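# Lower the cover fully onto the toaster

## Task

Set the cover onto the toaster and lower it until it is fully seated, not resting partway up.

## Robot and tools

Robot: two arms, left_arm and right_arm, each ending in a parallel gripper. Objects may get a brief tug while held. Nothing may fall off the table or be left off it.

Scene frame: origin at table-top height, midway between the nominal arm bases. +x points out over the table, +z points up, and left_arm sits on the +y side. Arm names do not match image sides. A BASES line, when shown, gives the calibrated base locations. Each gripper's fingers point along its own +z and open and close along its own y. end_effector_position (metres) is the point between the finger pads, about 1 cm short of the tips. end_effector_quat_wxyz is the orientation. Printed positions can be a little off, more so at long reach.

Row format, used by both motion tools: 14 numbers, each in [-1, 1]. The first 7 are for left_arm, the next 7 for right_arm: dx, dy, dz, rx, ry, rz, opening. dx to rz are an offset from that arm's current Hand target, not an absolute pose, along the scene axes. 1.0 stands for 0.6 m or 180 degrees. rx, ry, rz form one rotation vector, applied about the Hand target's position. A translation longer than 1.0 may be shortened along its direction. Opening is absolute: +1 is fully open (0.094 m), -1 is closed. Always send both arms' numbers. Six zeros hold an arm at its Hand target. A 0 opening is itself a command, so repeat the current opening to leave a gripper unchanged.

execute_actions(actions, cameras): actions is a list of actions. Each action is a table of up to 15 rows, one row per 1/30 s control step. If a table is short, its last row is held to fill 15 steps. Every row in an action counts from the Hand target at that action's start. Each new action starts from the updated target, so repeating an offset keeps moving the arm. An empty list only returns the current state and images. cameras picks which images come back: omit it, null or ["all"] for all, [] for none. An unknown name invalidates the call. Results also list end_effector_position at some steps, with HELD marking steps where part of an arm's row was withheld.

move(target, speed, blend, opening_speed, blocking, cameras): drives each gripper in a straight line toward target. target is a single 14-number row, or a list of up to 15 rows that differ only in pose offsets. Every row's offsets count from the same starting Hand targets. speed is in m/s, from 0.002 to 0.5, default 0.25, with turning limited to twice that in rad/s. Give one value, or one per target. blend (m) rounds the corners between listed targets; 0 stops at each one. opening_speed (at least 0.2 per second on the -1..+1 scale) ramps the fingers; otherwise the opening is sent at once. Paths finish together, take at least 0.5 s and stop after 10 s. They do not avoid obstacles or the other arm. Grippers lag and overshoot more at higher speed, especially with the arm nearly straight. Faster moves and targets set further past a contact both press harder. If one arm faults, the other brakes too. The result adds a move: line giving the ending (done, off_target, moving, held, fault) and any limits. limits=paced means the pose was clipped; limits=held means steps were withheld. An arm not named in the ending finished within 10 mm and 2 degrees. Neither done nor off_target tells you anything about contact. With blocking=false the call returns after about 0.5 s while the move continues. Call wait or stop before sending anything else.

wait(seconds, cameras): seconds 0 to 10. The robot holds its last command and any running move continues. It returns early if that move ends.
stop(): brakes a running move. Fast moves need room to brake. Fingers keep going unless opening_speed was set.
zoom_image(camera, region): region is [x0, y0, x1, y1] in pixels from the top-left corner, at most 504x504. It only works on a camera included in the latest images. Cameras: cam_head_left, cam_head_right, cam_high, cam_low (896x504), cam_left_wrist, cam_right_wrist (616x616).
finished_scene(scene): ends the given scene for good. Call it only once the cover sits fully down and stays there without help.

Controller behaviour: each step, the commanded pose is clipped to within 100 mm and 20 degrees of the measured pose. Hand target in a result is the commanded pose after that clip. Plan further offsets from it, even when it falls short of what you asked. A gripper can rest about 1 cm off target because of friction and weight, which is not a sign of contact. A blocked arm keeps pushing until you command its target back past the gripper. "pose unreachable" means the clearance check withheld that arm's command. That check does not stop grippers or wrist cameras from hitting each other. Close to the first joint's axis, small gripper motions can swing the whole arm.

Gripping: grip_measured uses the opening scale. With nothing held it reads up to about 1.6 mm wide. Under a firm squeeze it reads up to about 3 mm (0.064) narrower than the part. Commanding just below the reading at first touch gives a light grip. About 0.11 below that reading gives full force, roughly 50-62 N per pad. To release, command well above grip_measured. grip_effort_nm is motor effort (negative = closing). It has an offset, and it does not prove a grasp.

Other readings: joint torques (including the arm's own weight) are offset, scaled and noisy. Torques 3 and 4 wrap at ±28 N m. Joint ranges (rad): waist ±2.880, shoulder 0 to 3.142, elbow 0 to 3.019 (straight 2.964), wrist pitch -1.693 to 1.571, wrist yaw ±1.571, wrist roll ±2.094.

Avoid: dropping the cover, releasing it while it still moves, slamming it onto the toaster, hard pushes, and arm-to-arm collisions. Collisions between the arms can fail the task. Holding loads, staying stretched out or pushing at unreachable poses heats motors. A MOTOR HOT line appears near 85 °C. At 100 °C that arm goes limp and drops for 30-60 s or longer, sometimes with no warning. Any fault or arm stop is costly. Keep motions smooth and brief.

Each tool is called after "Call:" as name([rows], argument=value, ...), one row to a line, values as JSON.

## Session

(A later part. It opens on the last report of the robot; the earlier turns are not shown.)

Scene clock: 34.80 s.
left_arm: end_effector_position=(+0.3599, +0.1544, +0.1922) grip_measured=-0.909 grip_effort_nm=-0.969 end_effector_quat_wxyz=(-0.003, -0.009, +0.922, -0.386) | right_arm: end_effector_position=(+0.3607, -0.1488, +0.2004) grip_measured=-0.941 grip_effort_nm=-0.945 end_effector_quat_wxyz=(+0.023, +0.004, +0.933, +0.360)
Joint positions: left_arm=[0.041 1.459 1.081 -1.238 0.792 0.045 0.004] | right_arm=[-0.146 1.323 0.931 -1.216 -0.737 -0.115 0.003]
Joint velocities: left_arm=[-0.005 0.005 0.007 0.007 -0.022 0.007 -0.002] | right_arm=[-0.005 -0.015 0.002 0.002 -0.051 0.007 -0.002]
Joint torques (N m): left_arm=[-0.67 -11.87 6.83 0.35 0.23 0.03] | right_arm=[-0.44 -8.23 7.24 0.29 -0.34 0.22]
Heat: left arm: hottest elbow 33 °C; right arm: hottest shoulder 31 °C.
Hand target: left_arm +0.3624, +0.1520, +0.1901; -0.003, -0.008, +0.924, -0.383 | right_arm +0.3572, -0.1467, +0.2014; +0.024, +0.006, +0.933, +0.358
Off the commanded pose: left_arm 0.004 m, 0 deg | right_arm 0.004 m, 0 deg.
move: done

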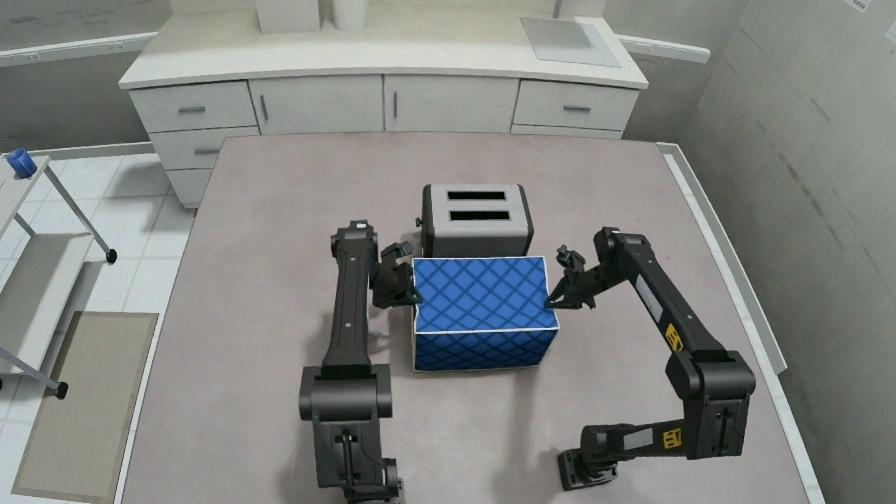

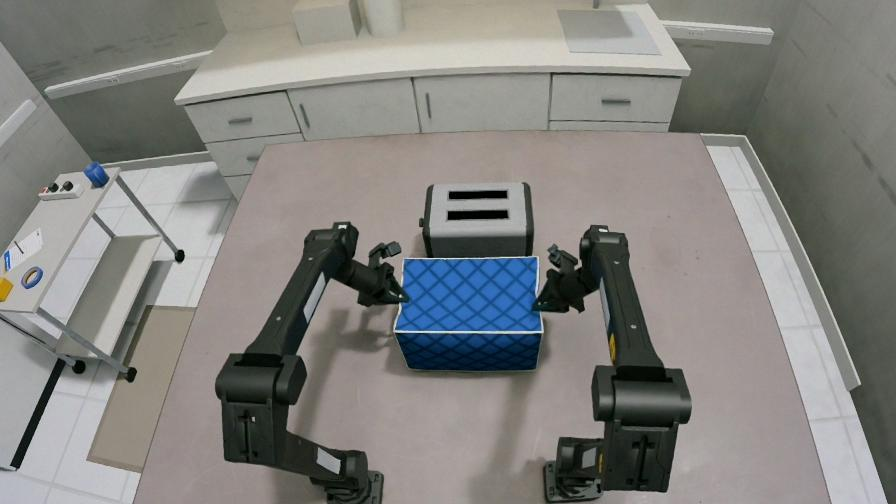

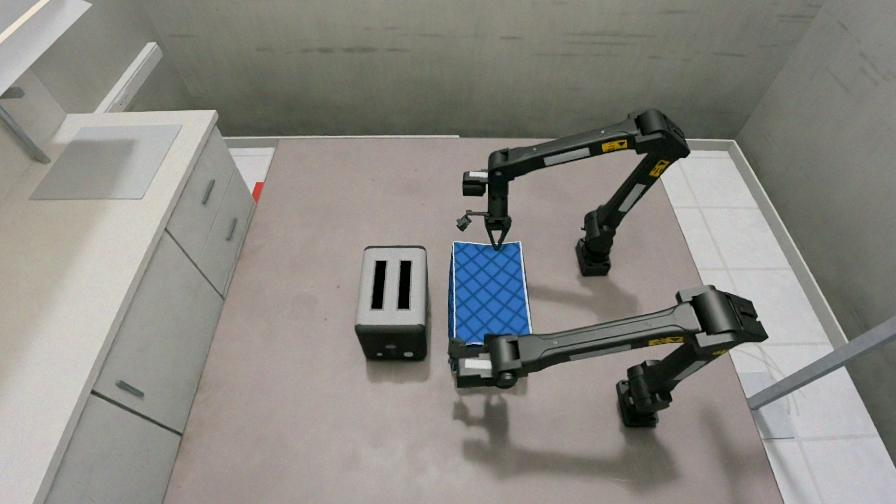

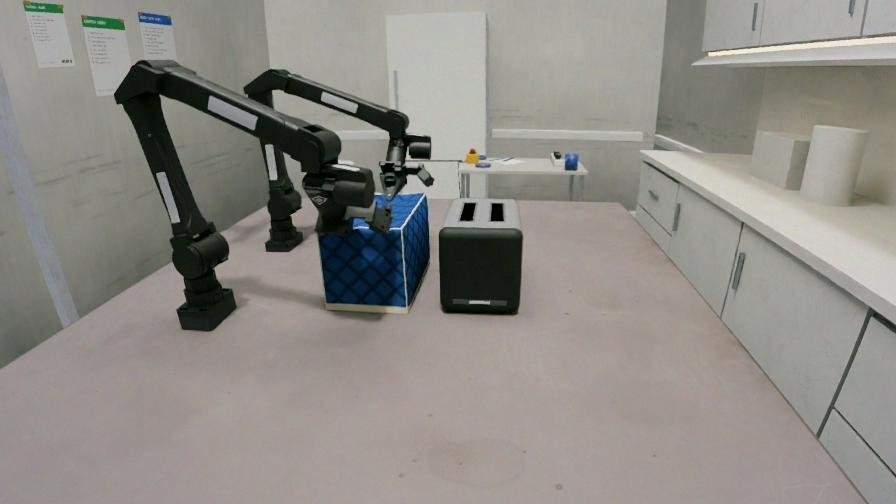

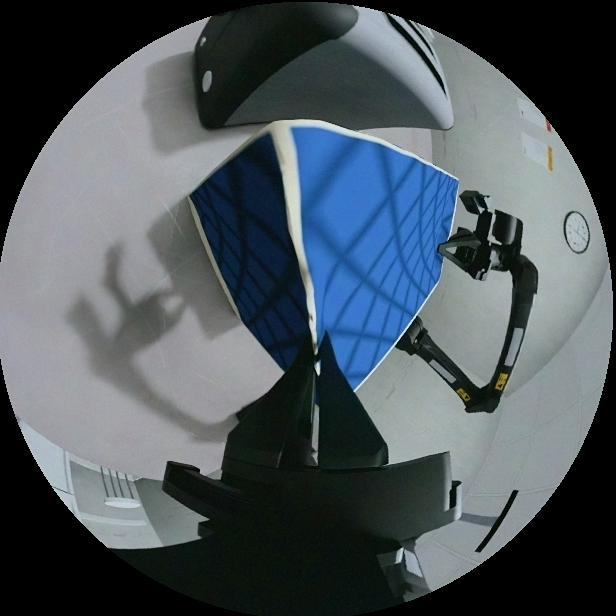

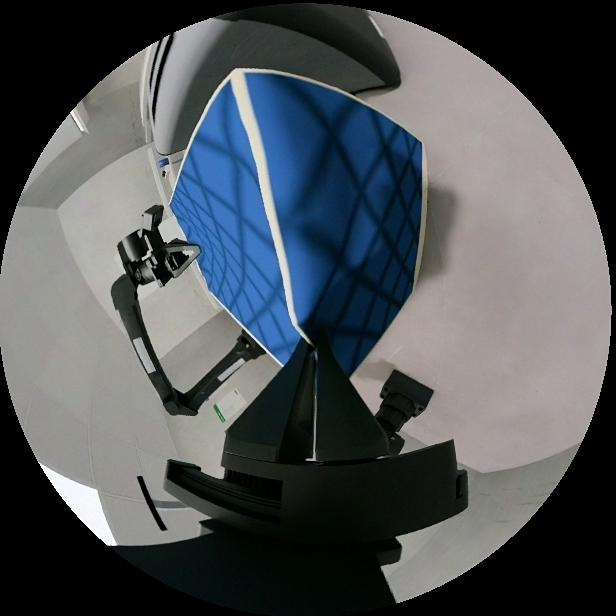

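Call:
move(target=[0,0,0.12,0,0,0,-1,0,0,0.105,0,0,0,-1], speed=0.08, cameras=[])

Call:
move(target=[0,0.0,0.32,0.2,0,0,-1,0,0.0,0.32,-0.2,0,0,-1], speed=0.15)

Scene clock: 42.43 s.
left_arm: end_effector_position=(+0.3513, +0.1532, +0.2353) grip_measured=-0.913 grip_effort_nm=-1.028 end_effector_quat_wxyz=(-0.029, -0.019, +0.922, -0.387) | right_arm: end_effector_position=(+0.3451, -0.1471, +0.2404) grip_measured=-0.947 grip_effort_nm=-1.043 end_effector_quat_wxyz=(-0.001, +0.015, +0.932, +0.362)
Joint positions: left_arm=[0.039 1.429 1.166 -1.408 0.792 0.045 0.004] | right_arm=[-0.146 1.271 0.993 -1.381 -0.737 -0.112 0.002]
Joint velocities: left_arm=[-0.015 -0.005 -0.017 0.007 0.051 -0.022 0] | right_arm=[0.005 -0.024 0.022 -0.007 -0.051 -0.037 -0.002]
Joint torques (N m): left_arm=[-0.85 -14.68 10.5 -0.36 0.28 -0.02] | right_arm=[-0.62 -7.82 13.14 -0.23 -0.35 0.16]
Heat: left arm: hottest elbow 34 °C; right arm: hottest shoulder 31 °C.
Hand target: left_arm +0.3621, +0.1509, +0.2617; -0.003, -0.008, +0.924, -0.383 | right_arm +0.3578, -0.1469, +0.2644; +0.024, +0.006, +0.933, +0.358
Off the commanded pose: left_arm 0.029 m, 3 deg | right_arm 0.027 m, 3 deg.
move: off_target (left_arm, right_arm)
No camera images: "cameras" was empty.

Scene clock: 45.10 s.
left_arm: end_effector_position=(+0.3629, +0.1459, +0.4233) grip_measured=-0.913 grip_effort_nm=-1.028 end_effector_quat_wxyz=(+0.098, -0.014, +0.989, -0.111) | right_arm: end_effector_position=(+0.3610, -0.1458, +0.4286) grip_measured=-0.948 grip_effort_nm=-1.038 end_effector_quat_wxyz=(+0.107, +0.001, +0.991, +0.080)
Joint positions: left_arm=[-0.207 1.334 1.686 -1.68 0.175 -0.251 0.004] | right_arm=[0.133 1.181 1.518 -1.667 -0.12 0.187 0.002]
Joint velocities: left_arm=[-0.005 -0.005 -0.002 -0.017 0.022 -0.022 0] | right_arm=[-0.005 -0.005 -0.007 -0.007 0.037 0.007 0]
Joint torques (N m): left_arm=[-0.09 -12.92 10.58 0.1 -0.5 -0.07] | right_arm=[-0.79 -7.12 14.01 0.16 0.6 0.25]
Heat: left arm: hottest elbow 34 °C; right arm: hottest shoulder 31 °C.
Hand target: left_arm +0.3611, +0.1480, +0.4523; +0.001, -0.007, +0.997, -0.080 | right_arm +0.3607, -0.1476, +0.4582; +0.026, -0.001, +0.998, +0.057
Off the commanded pose: left_arm 0.031 m, 12 deg | right_arm 0.028 m, 10 deg.
joint sent to its limit (left arm) — joint 4 (wrist pitch), lower limit. The joint targets are off in position and orientation.
joint sent to its limit (right arm) — joint 4 (wrist pitch), lower limit. The joint targets are off in orientation, not in position.
move: off_target (left_arm, right_arm)

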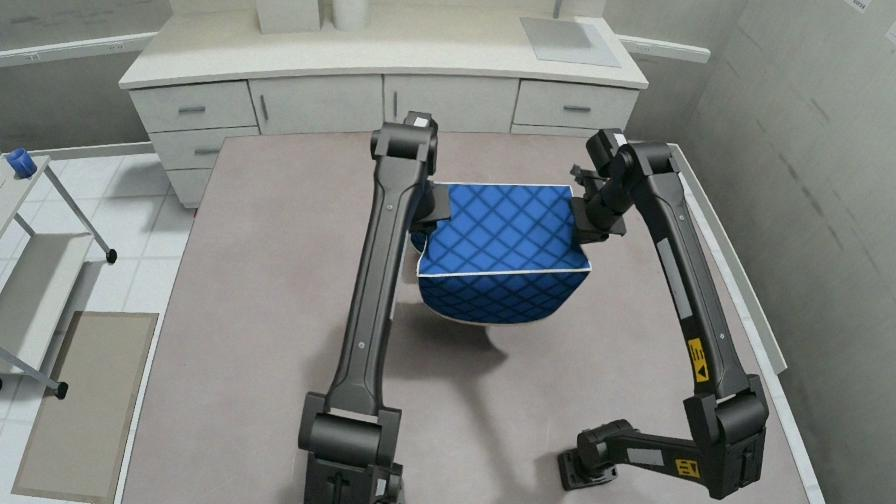

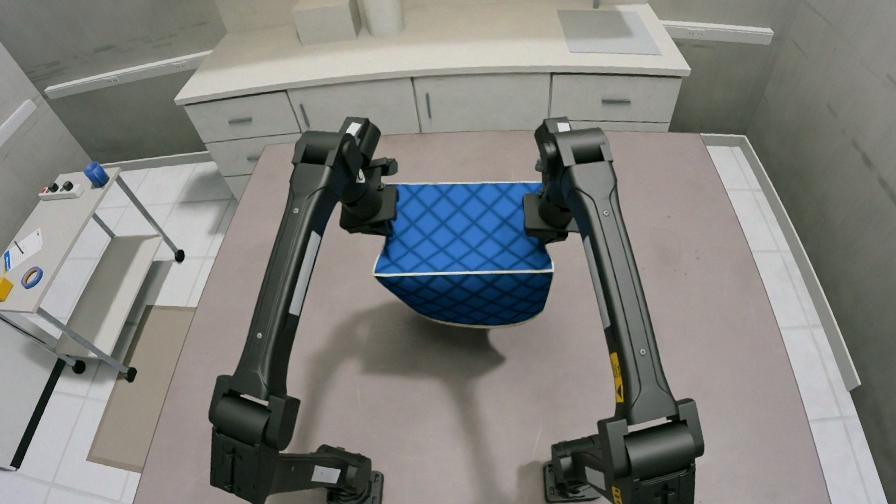

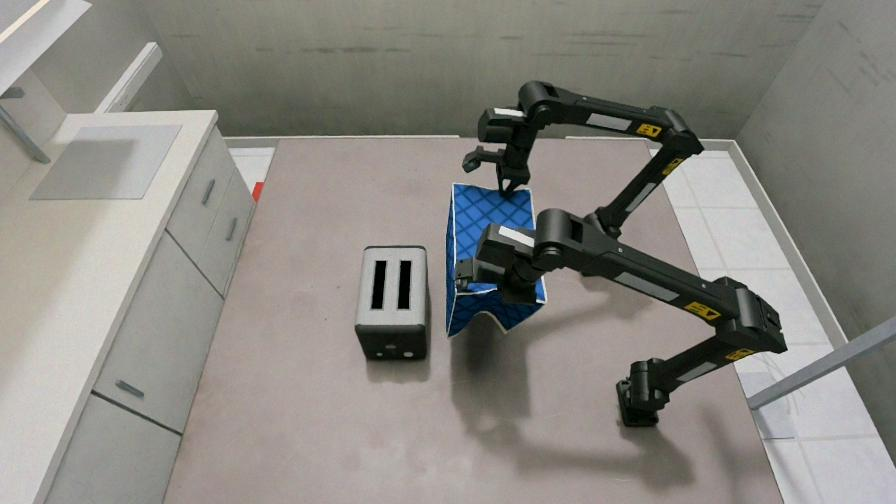

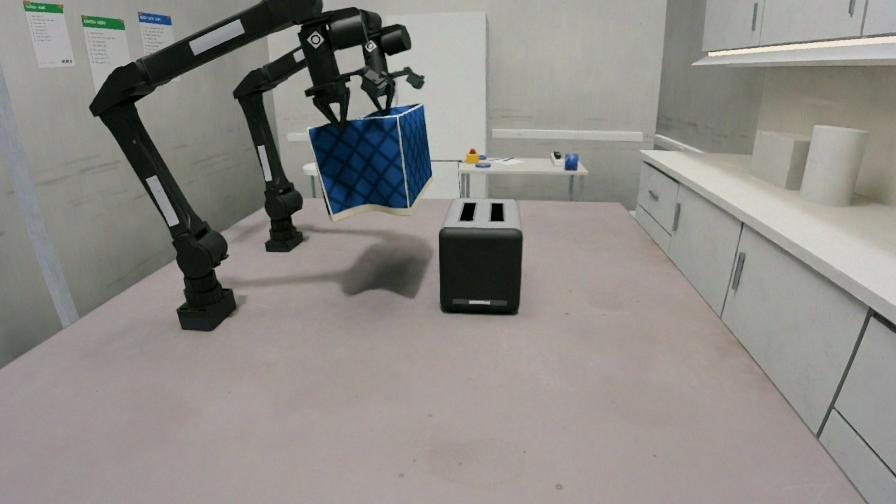

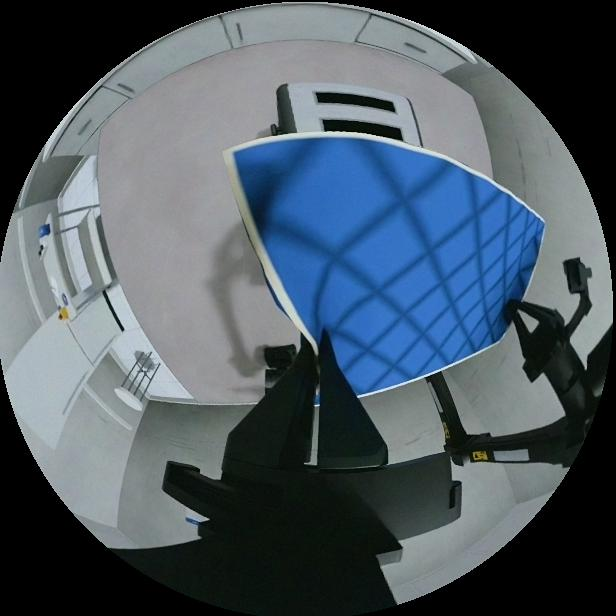

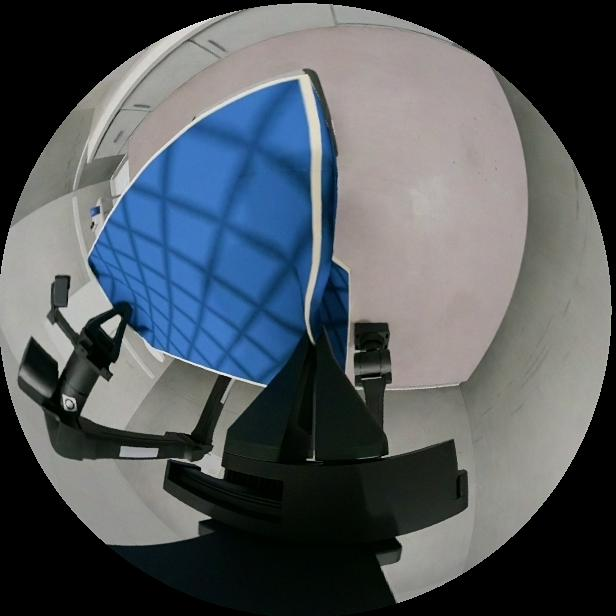

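Call:
move([
  [0.02,0.0,0.06,0.05,0,0,-1,0.02,0,0.05,-0.05,0,0,-1],
  [0.39,0.0,0.06,0.17,0,0,-1,0.39,-0.05,0.05,-0.17,0,0,-1],
], speed=0.15)

Scene clock: 52.33 s.
left_arm: end_effector_position=(+0.5901, +0.1306, +0.4742) grip_measured=-0.914 grip_effort_nm=-1.028 end_effector_quat_wxyz=(+0.256, +0.051, +0.956, +0.136) | right_arm: end_effector_position=(+0.5872, -0.1600, +0.4683) grip_measured=-0.948 grip_effort_nm=-1.038 end_effector_quat_wxyz=(+0.194, -0.043, +0.963, -0.180)
Joint positions: left_arm=[-0.305 1.914 2.483 -1.68 -0.381 -0.104 0.004] | right_arm=[0.2 1.743 2.177 -1.667 0.425 0.074 0.002]
Joint velocities: left_arm=[-0.005 -0.005 -0.012 0.002 -0.007 -0.051 0] | right_arm=[0.005 0.005 -0.007 -0.007 0.007 -0.022 0]
Joint torques (N m): left_arm=[1.49 -19.37 10.3 0.25 -1.21 0.15] | right_arm=[-2.96 -12.81 13.59 0.29 1.37 -0.16]
Heat: left arm: hottest elbow 35 °C; right arm: hottest shoulder 31 °C.
Hand target: left_arm +0.5959, +0.1463, +0.4900; +0.092, +0.013, +0.981, +0.169 | right_arm +0.5949, -0.1765, +0.4844; +0.027, -0.008, +0.978, -0.208
Off the commanded pose: left_arm 0.023 m, 31 deg; orientation clipped | right_arm 0.028 m, 20 deg; orientation clipped.
joint sent to its limit (left arm) — joint 4 (wrist pitch), lower limit. The joint targets are off in orientation, not in position.
joint sent to its limit (right arm) — joint 4 (wrist pitch), lower limit. The joint targets are off in position and orientation.
move: off_target (left_arm, right_arm); limits=paced

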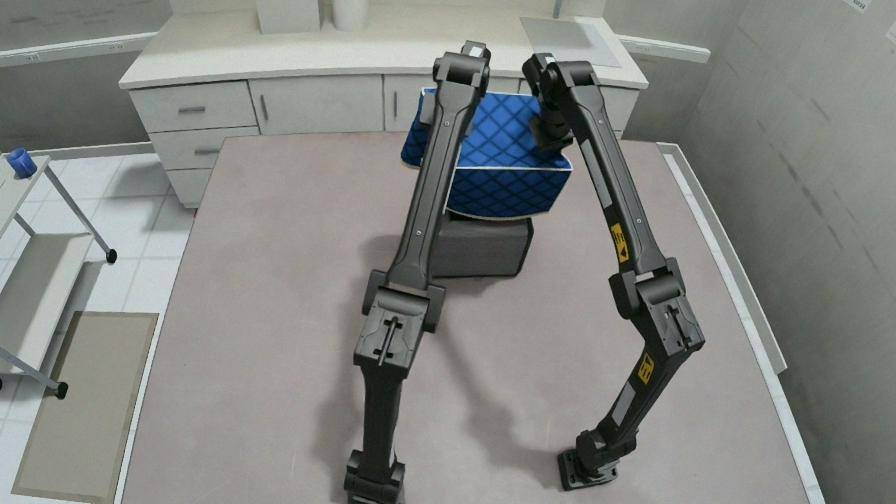

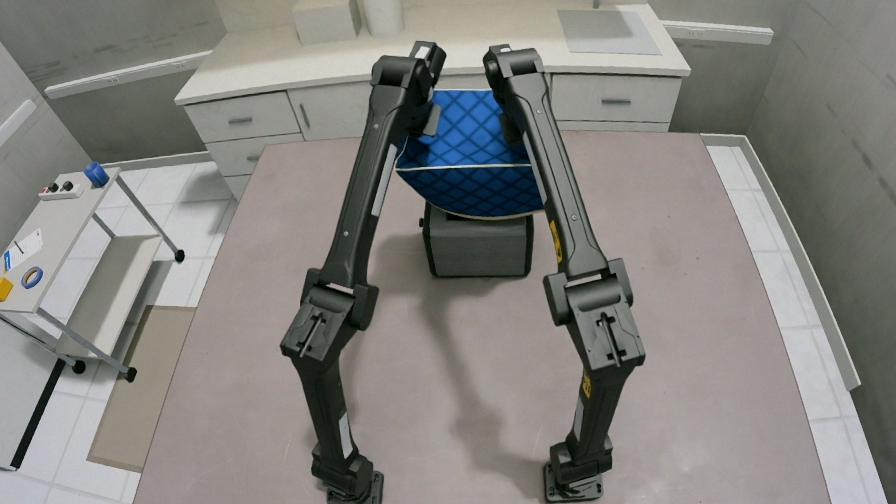

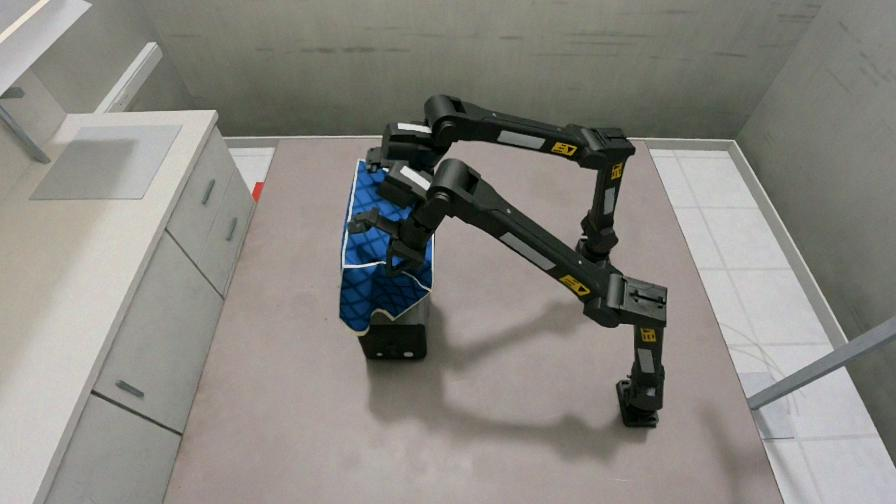

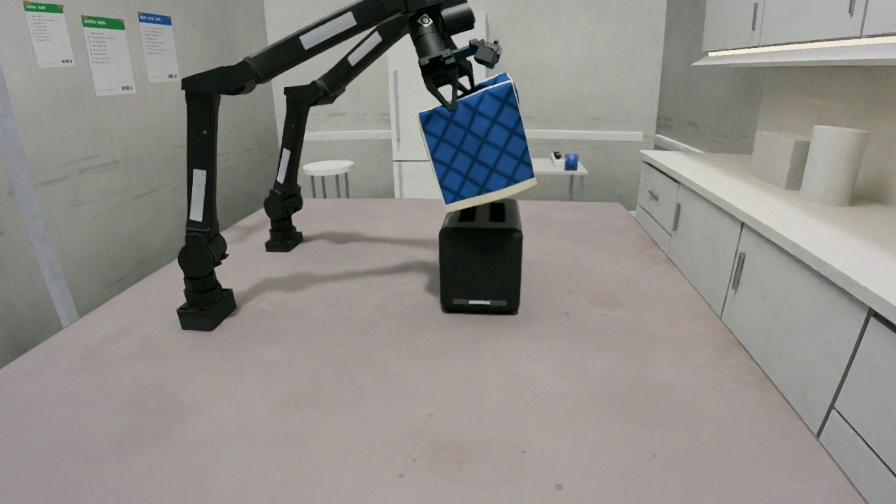

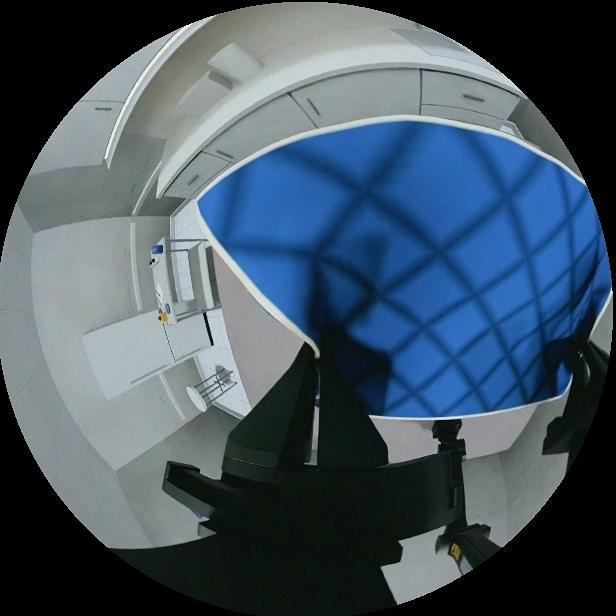

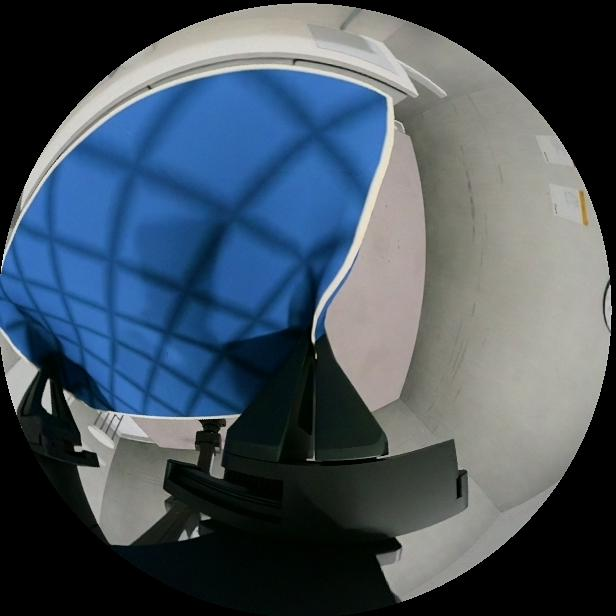

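Call:
move([
  [-0.055,0,0,0.03,0,0,-1,-0.05,-0.01,0,0,0,0,-1],
  [-0.055,0,-0.14,0.03,0,0,-1,-0.05,-0.01,-0.13,0,0,0,-1],
], speed=0.1)

Call:
zoom_image(camera="cam_low", region=[380, 80, 560, 330])

Scene clock: 61.23 s.
left_arm: end_effector_position=(+0.5636, +0.1253, +0.3935) grip_measured=-0.914 grip_effort_nm=-1.033 end_effector_quat_wxyz=(+0.169, +0.057, +0.965, +0.191) | right_arm: end_effector_position=(+0.5644, -0.1634, +0.4109) grip_measured=-0.948 grip_effort_nm=-1.038 end_effector_quat_wxyz=(+0.128, -0.041, +0.974, -0.184)
Joint positions: left_arm=[-0.347 1.873 2.219 -1.68 -0.463 -0.168 0.004] | right_arm=[0.2 1.714 2.004 -1.667 0.412 0.112 0.002]
Joint velocities: left_arm=[0.015 -0.005 0.007 -0.007 0.022 -0.037 0] | right_arm=[-0.005 -0.005 -0.007 -0.002 -0.022 -0.037 0]
Joint torques (N m): left_arm=[2.61 -22.12 7.1 0.03 -1.11 -0.11] | right_arm=[-3.25 -13.33 8.08 0.08 1.2 0.22]
Heat: left arm: hottest elbow 36 °C; right arm: hottest shoulder 31 °C.
Hand target: left_arm +0.5624, +0.1481, +0.4053; +0.091, +0.016, +0.972, +0.216 | right_arm +0.5639, -0.1828, +0.4064; +0.027, -0.008, +0.978, -0.208
Off the commanded pose: left_arm 0.024 m, 10 deg | right_arm 0.020 m, 13 deg.
joint sent to its limit (left arm) — joint 4 (wrist pitch), lower limit. The joint targets are off in orientation, not in position.
joint sent to its limit (right arm) — joint 4 (wrist pitch), lower limit. The joint targets are off in orientation, not in position.
move: off_target (left_arm, right_arm)

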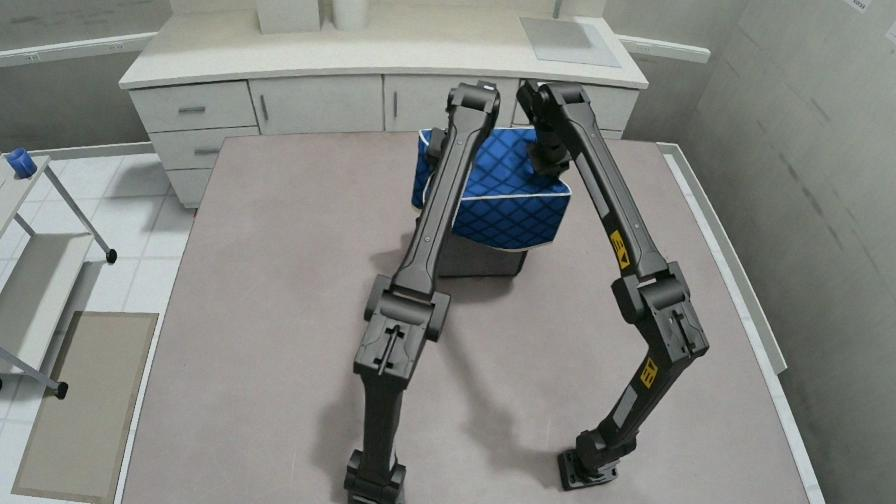

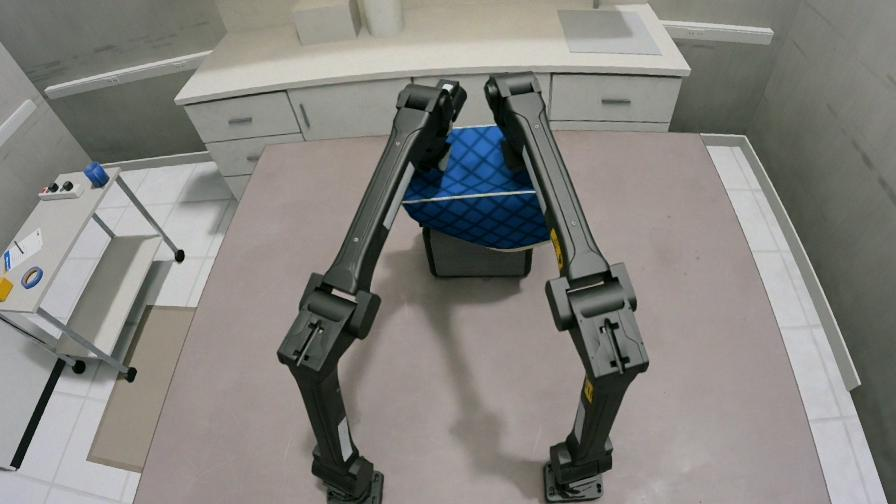

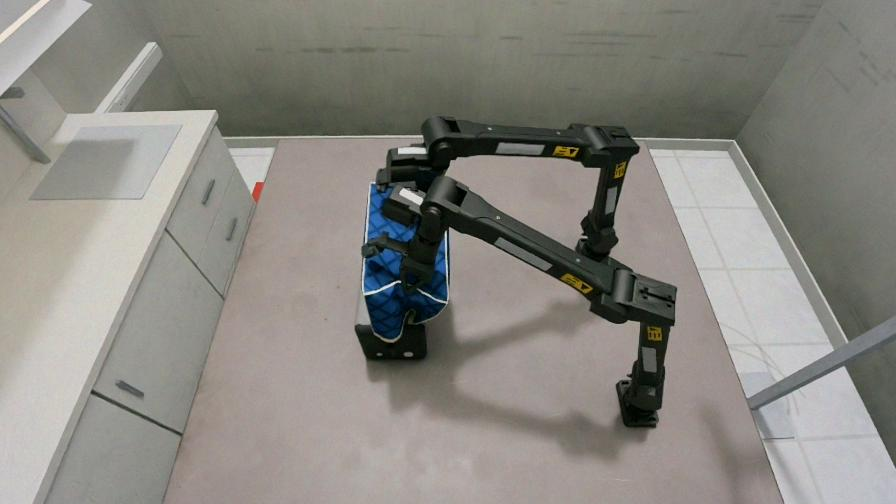

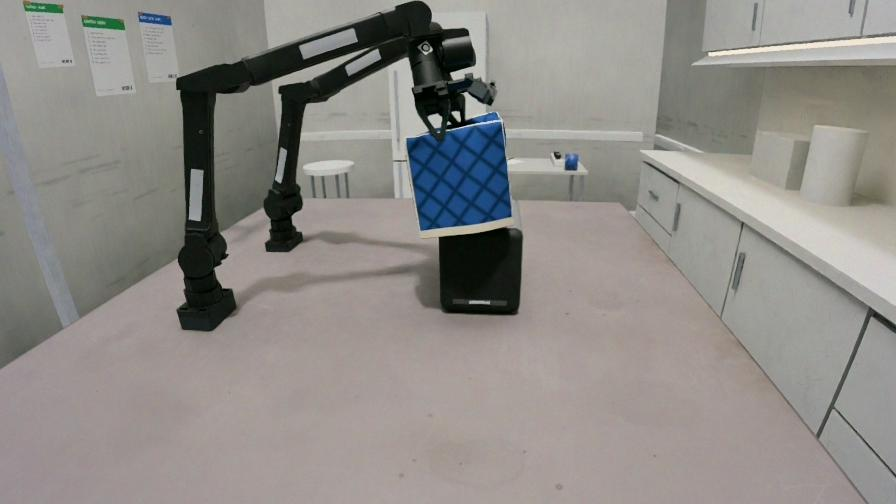

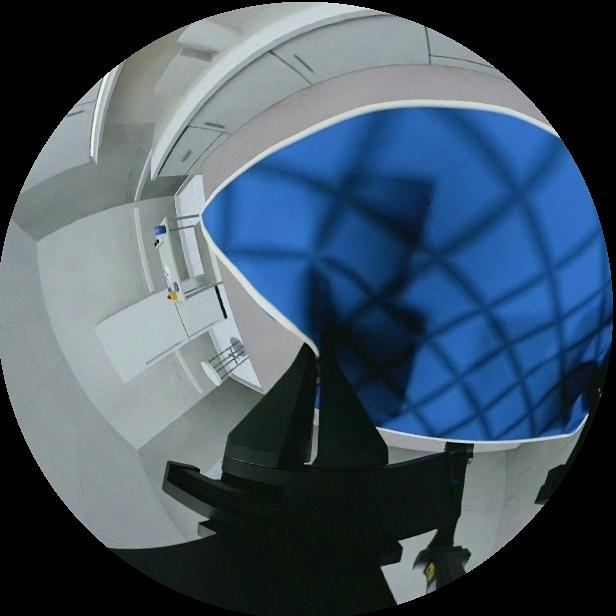

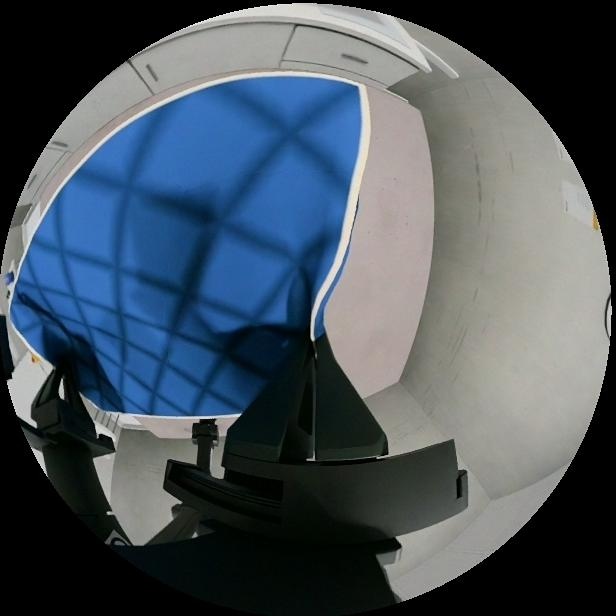

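Scaled by 2.016.

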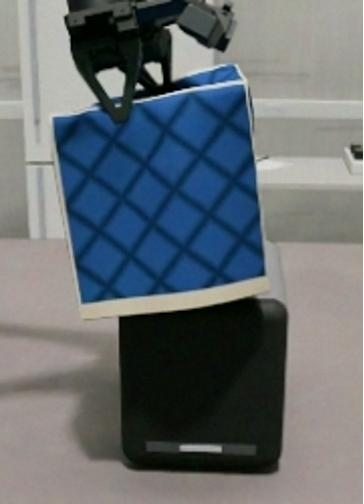

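Call:
move([
  [0.08,0,0.02,0,0,0,-1,0.08,0,0.0,0,0,0,-1],
  [0.085,0.0,-0.06,0,0,0,-1,0.085,0.0,-0.07,0,0,0,-1],
], speed=0.1)

Call:
zoom_image(camera="cam_low", region=[380, 80, 560, 330])

Call:
zoom_image(camera="cam_high", region=[320, 200, 480, 380])

Scene clock: 67.47 s.
left_arm: end_effector_position=(+0.6035, +0.1221, +0.3792) grip_measured=-0.914 grip_effort_nm=-1.023 end_effector_quat_wxyz=(+0.174, +0.058, +0.963, +0.195) | right_arm: end_effector_position=(+0.6066, -0.1618, +0.3697) grip_measured=-0.949 grip_effort_nm=-1.023 end_effector_quat_wxyz=(+0.102, -0.040, +0.975, -0.192)
Joint positions: left_arm=[-0.333 1.99 2.357 -1.683 -0.469 -0.146 0.004] | right_arm=[0.187 1.852 2.089 -1.667 0.416 0.113 0.002]
Joint velocities: left_arm=[-0.005 -0.024 -0.002 -0.007 0.051 -0.066 0] | right_arm=[-0.005 -0.024 -0.007 -0.017 -0.007 -0.007 0]
Joint torques (N m): left_arm=[2.84 -20.42 7.56 0.23 -0.75 -0.15] | right_arm=[-3.55 -13.68 10.43 0.03 0.94 0.27]
Heat: left arm: hottest elbow 36 °C; right arm: hottest shoulder 31 °C.
Hand target: left_arm +0.6136, +0.1482, +0.3696; +0.091, +0.015, +0.972, +0.216 | right_arm +0.6141, -0.1827, +0.3631; +0.027, -0.008, +0.978, -0.208
Off the commanded pose: left_arm 0.030 m, 11 deg | right_arm 0.023 m, 10 deg.
joint sent to its limit (left arm) — joint 4 (wrist pitch), lower limit. The joint targets are off in orientation, not in position.
joint sent to its limit (right arm) — joint 4 (wrist pitch), lower limit. The joint targets are off in orientation, not in position.
move: off_target (left_arm, right_arm)

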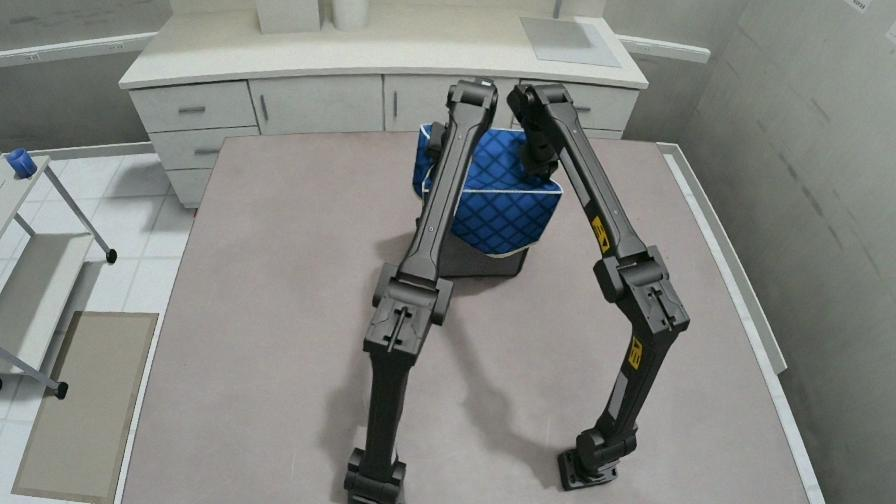

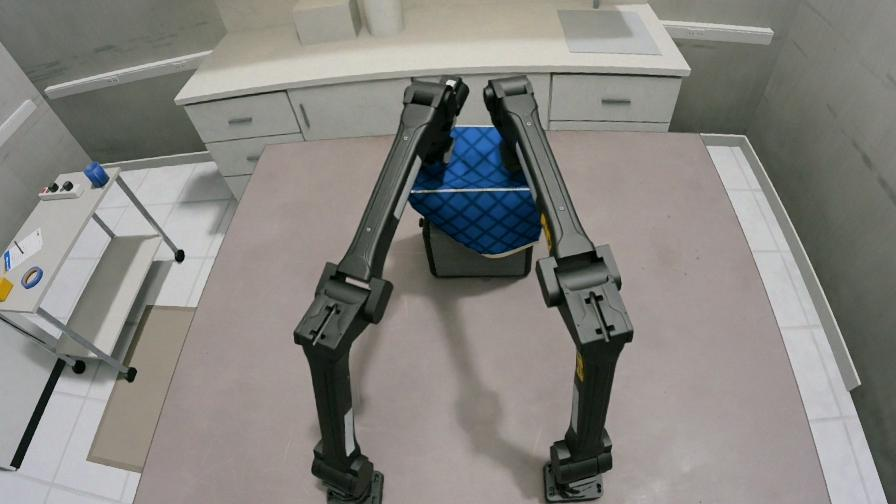

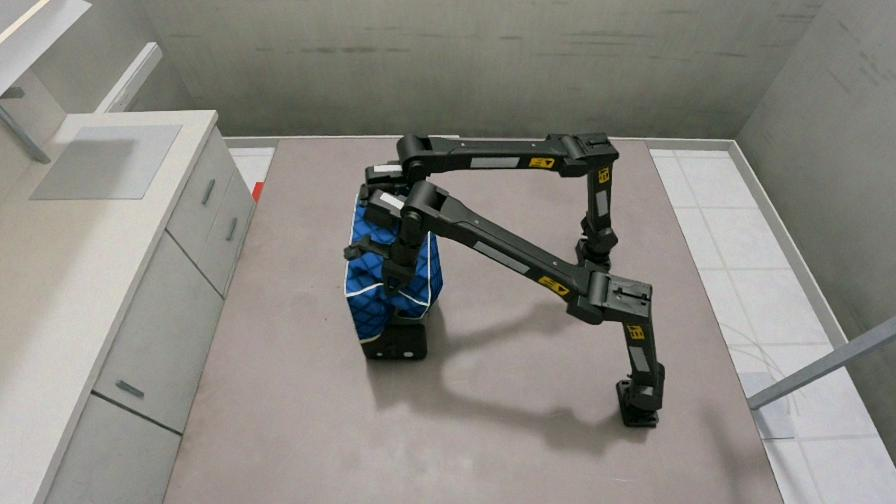

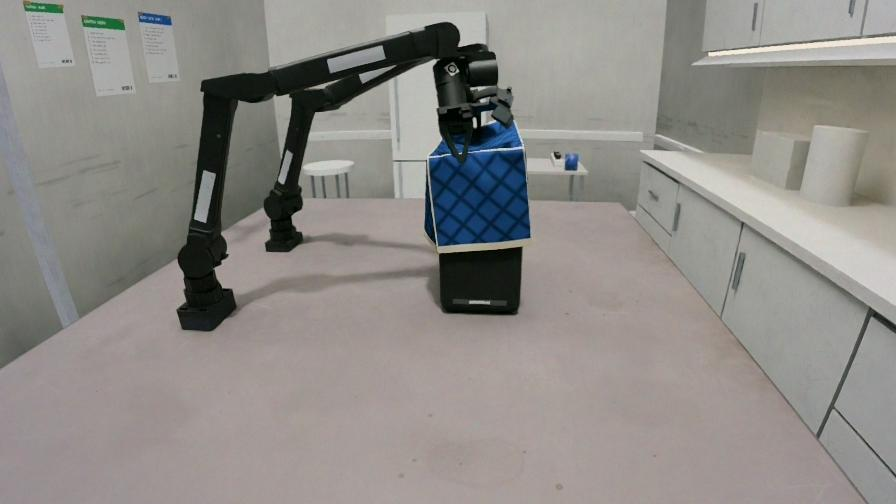

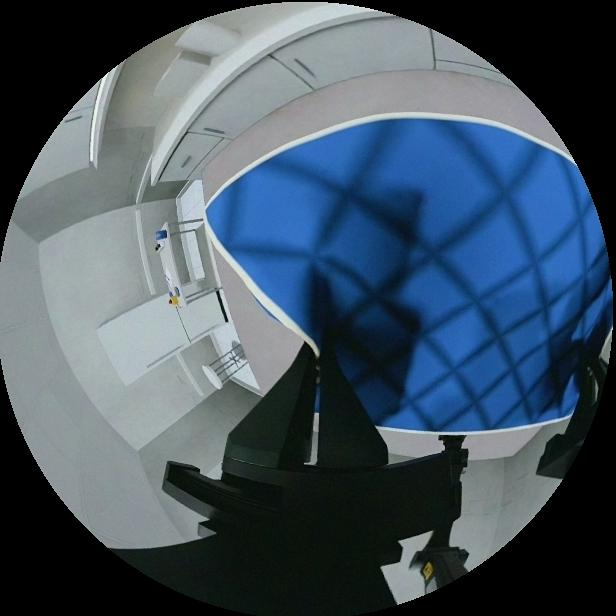

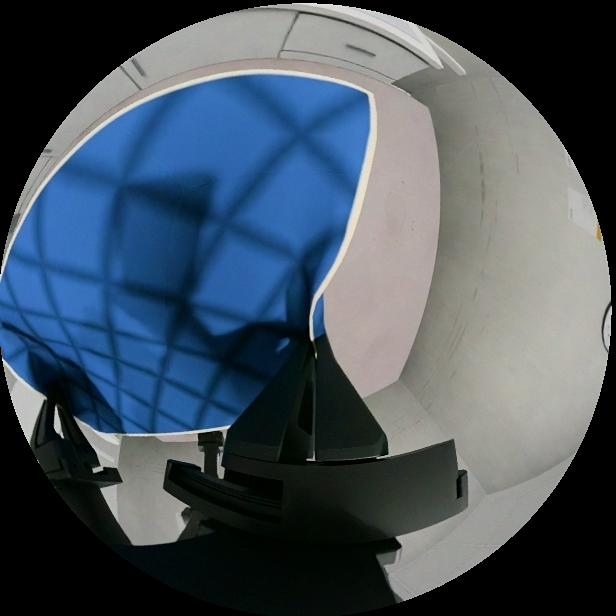

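Scaled by 2.016.

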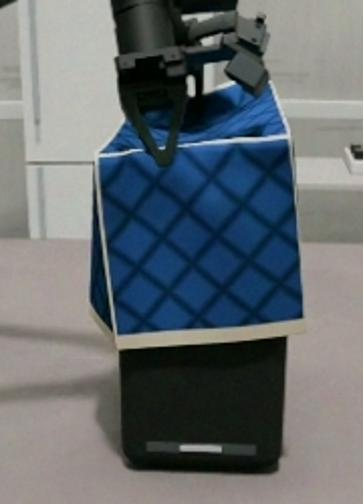

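Scaled by 2.800.

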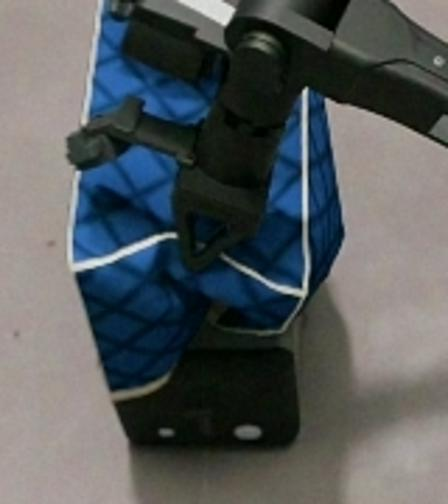

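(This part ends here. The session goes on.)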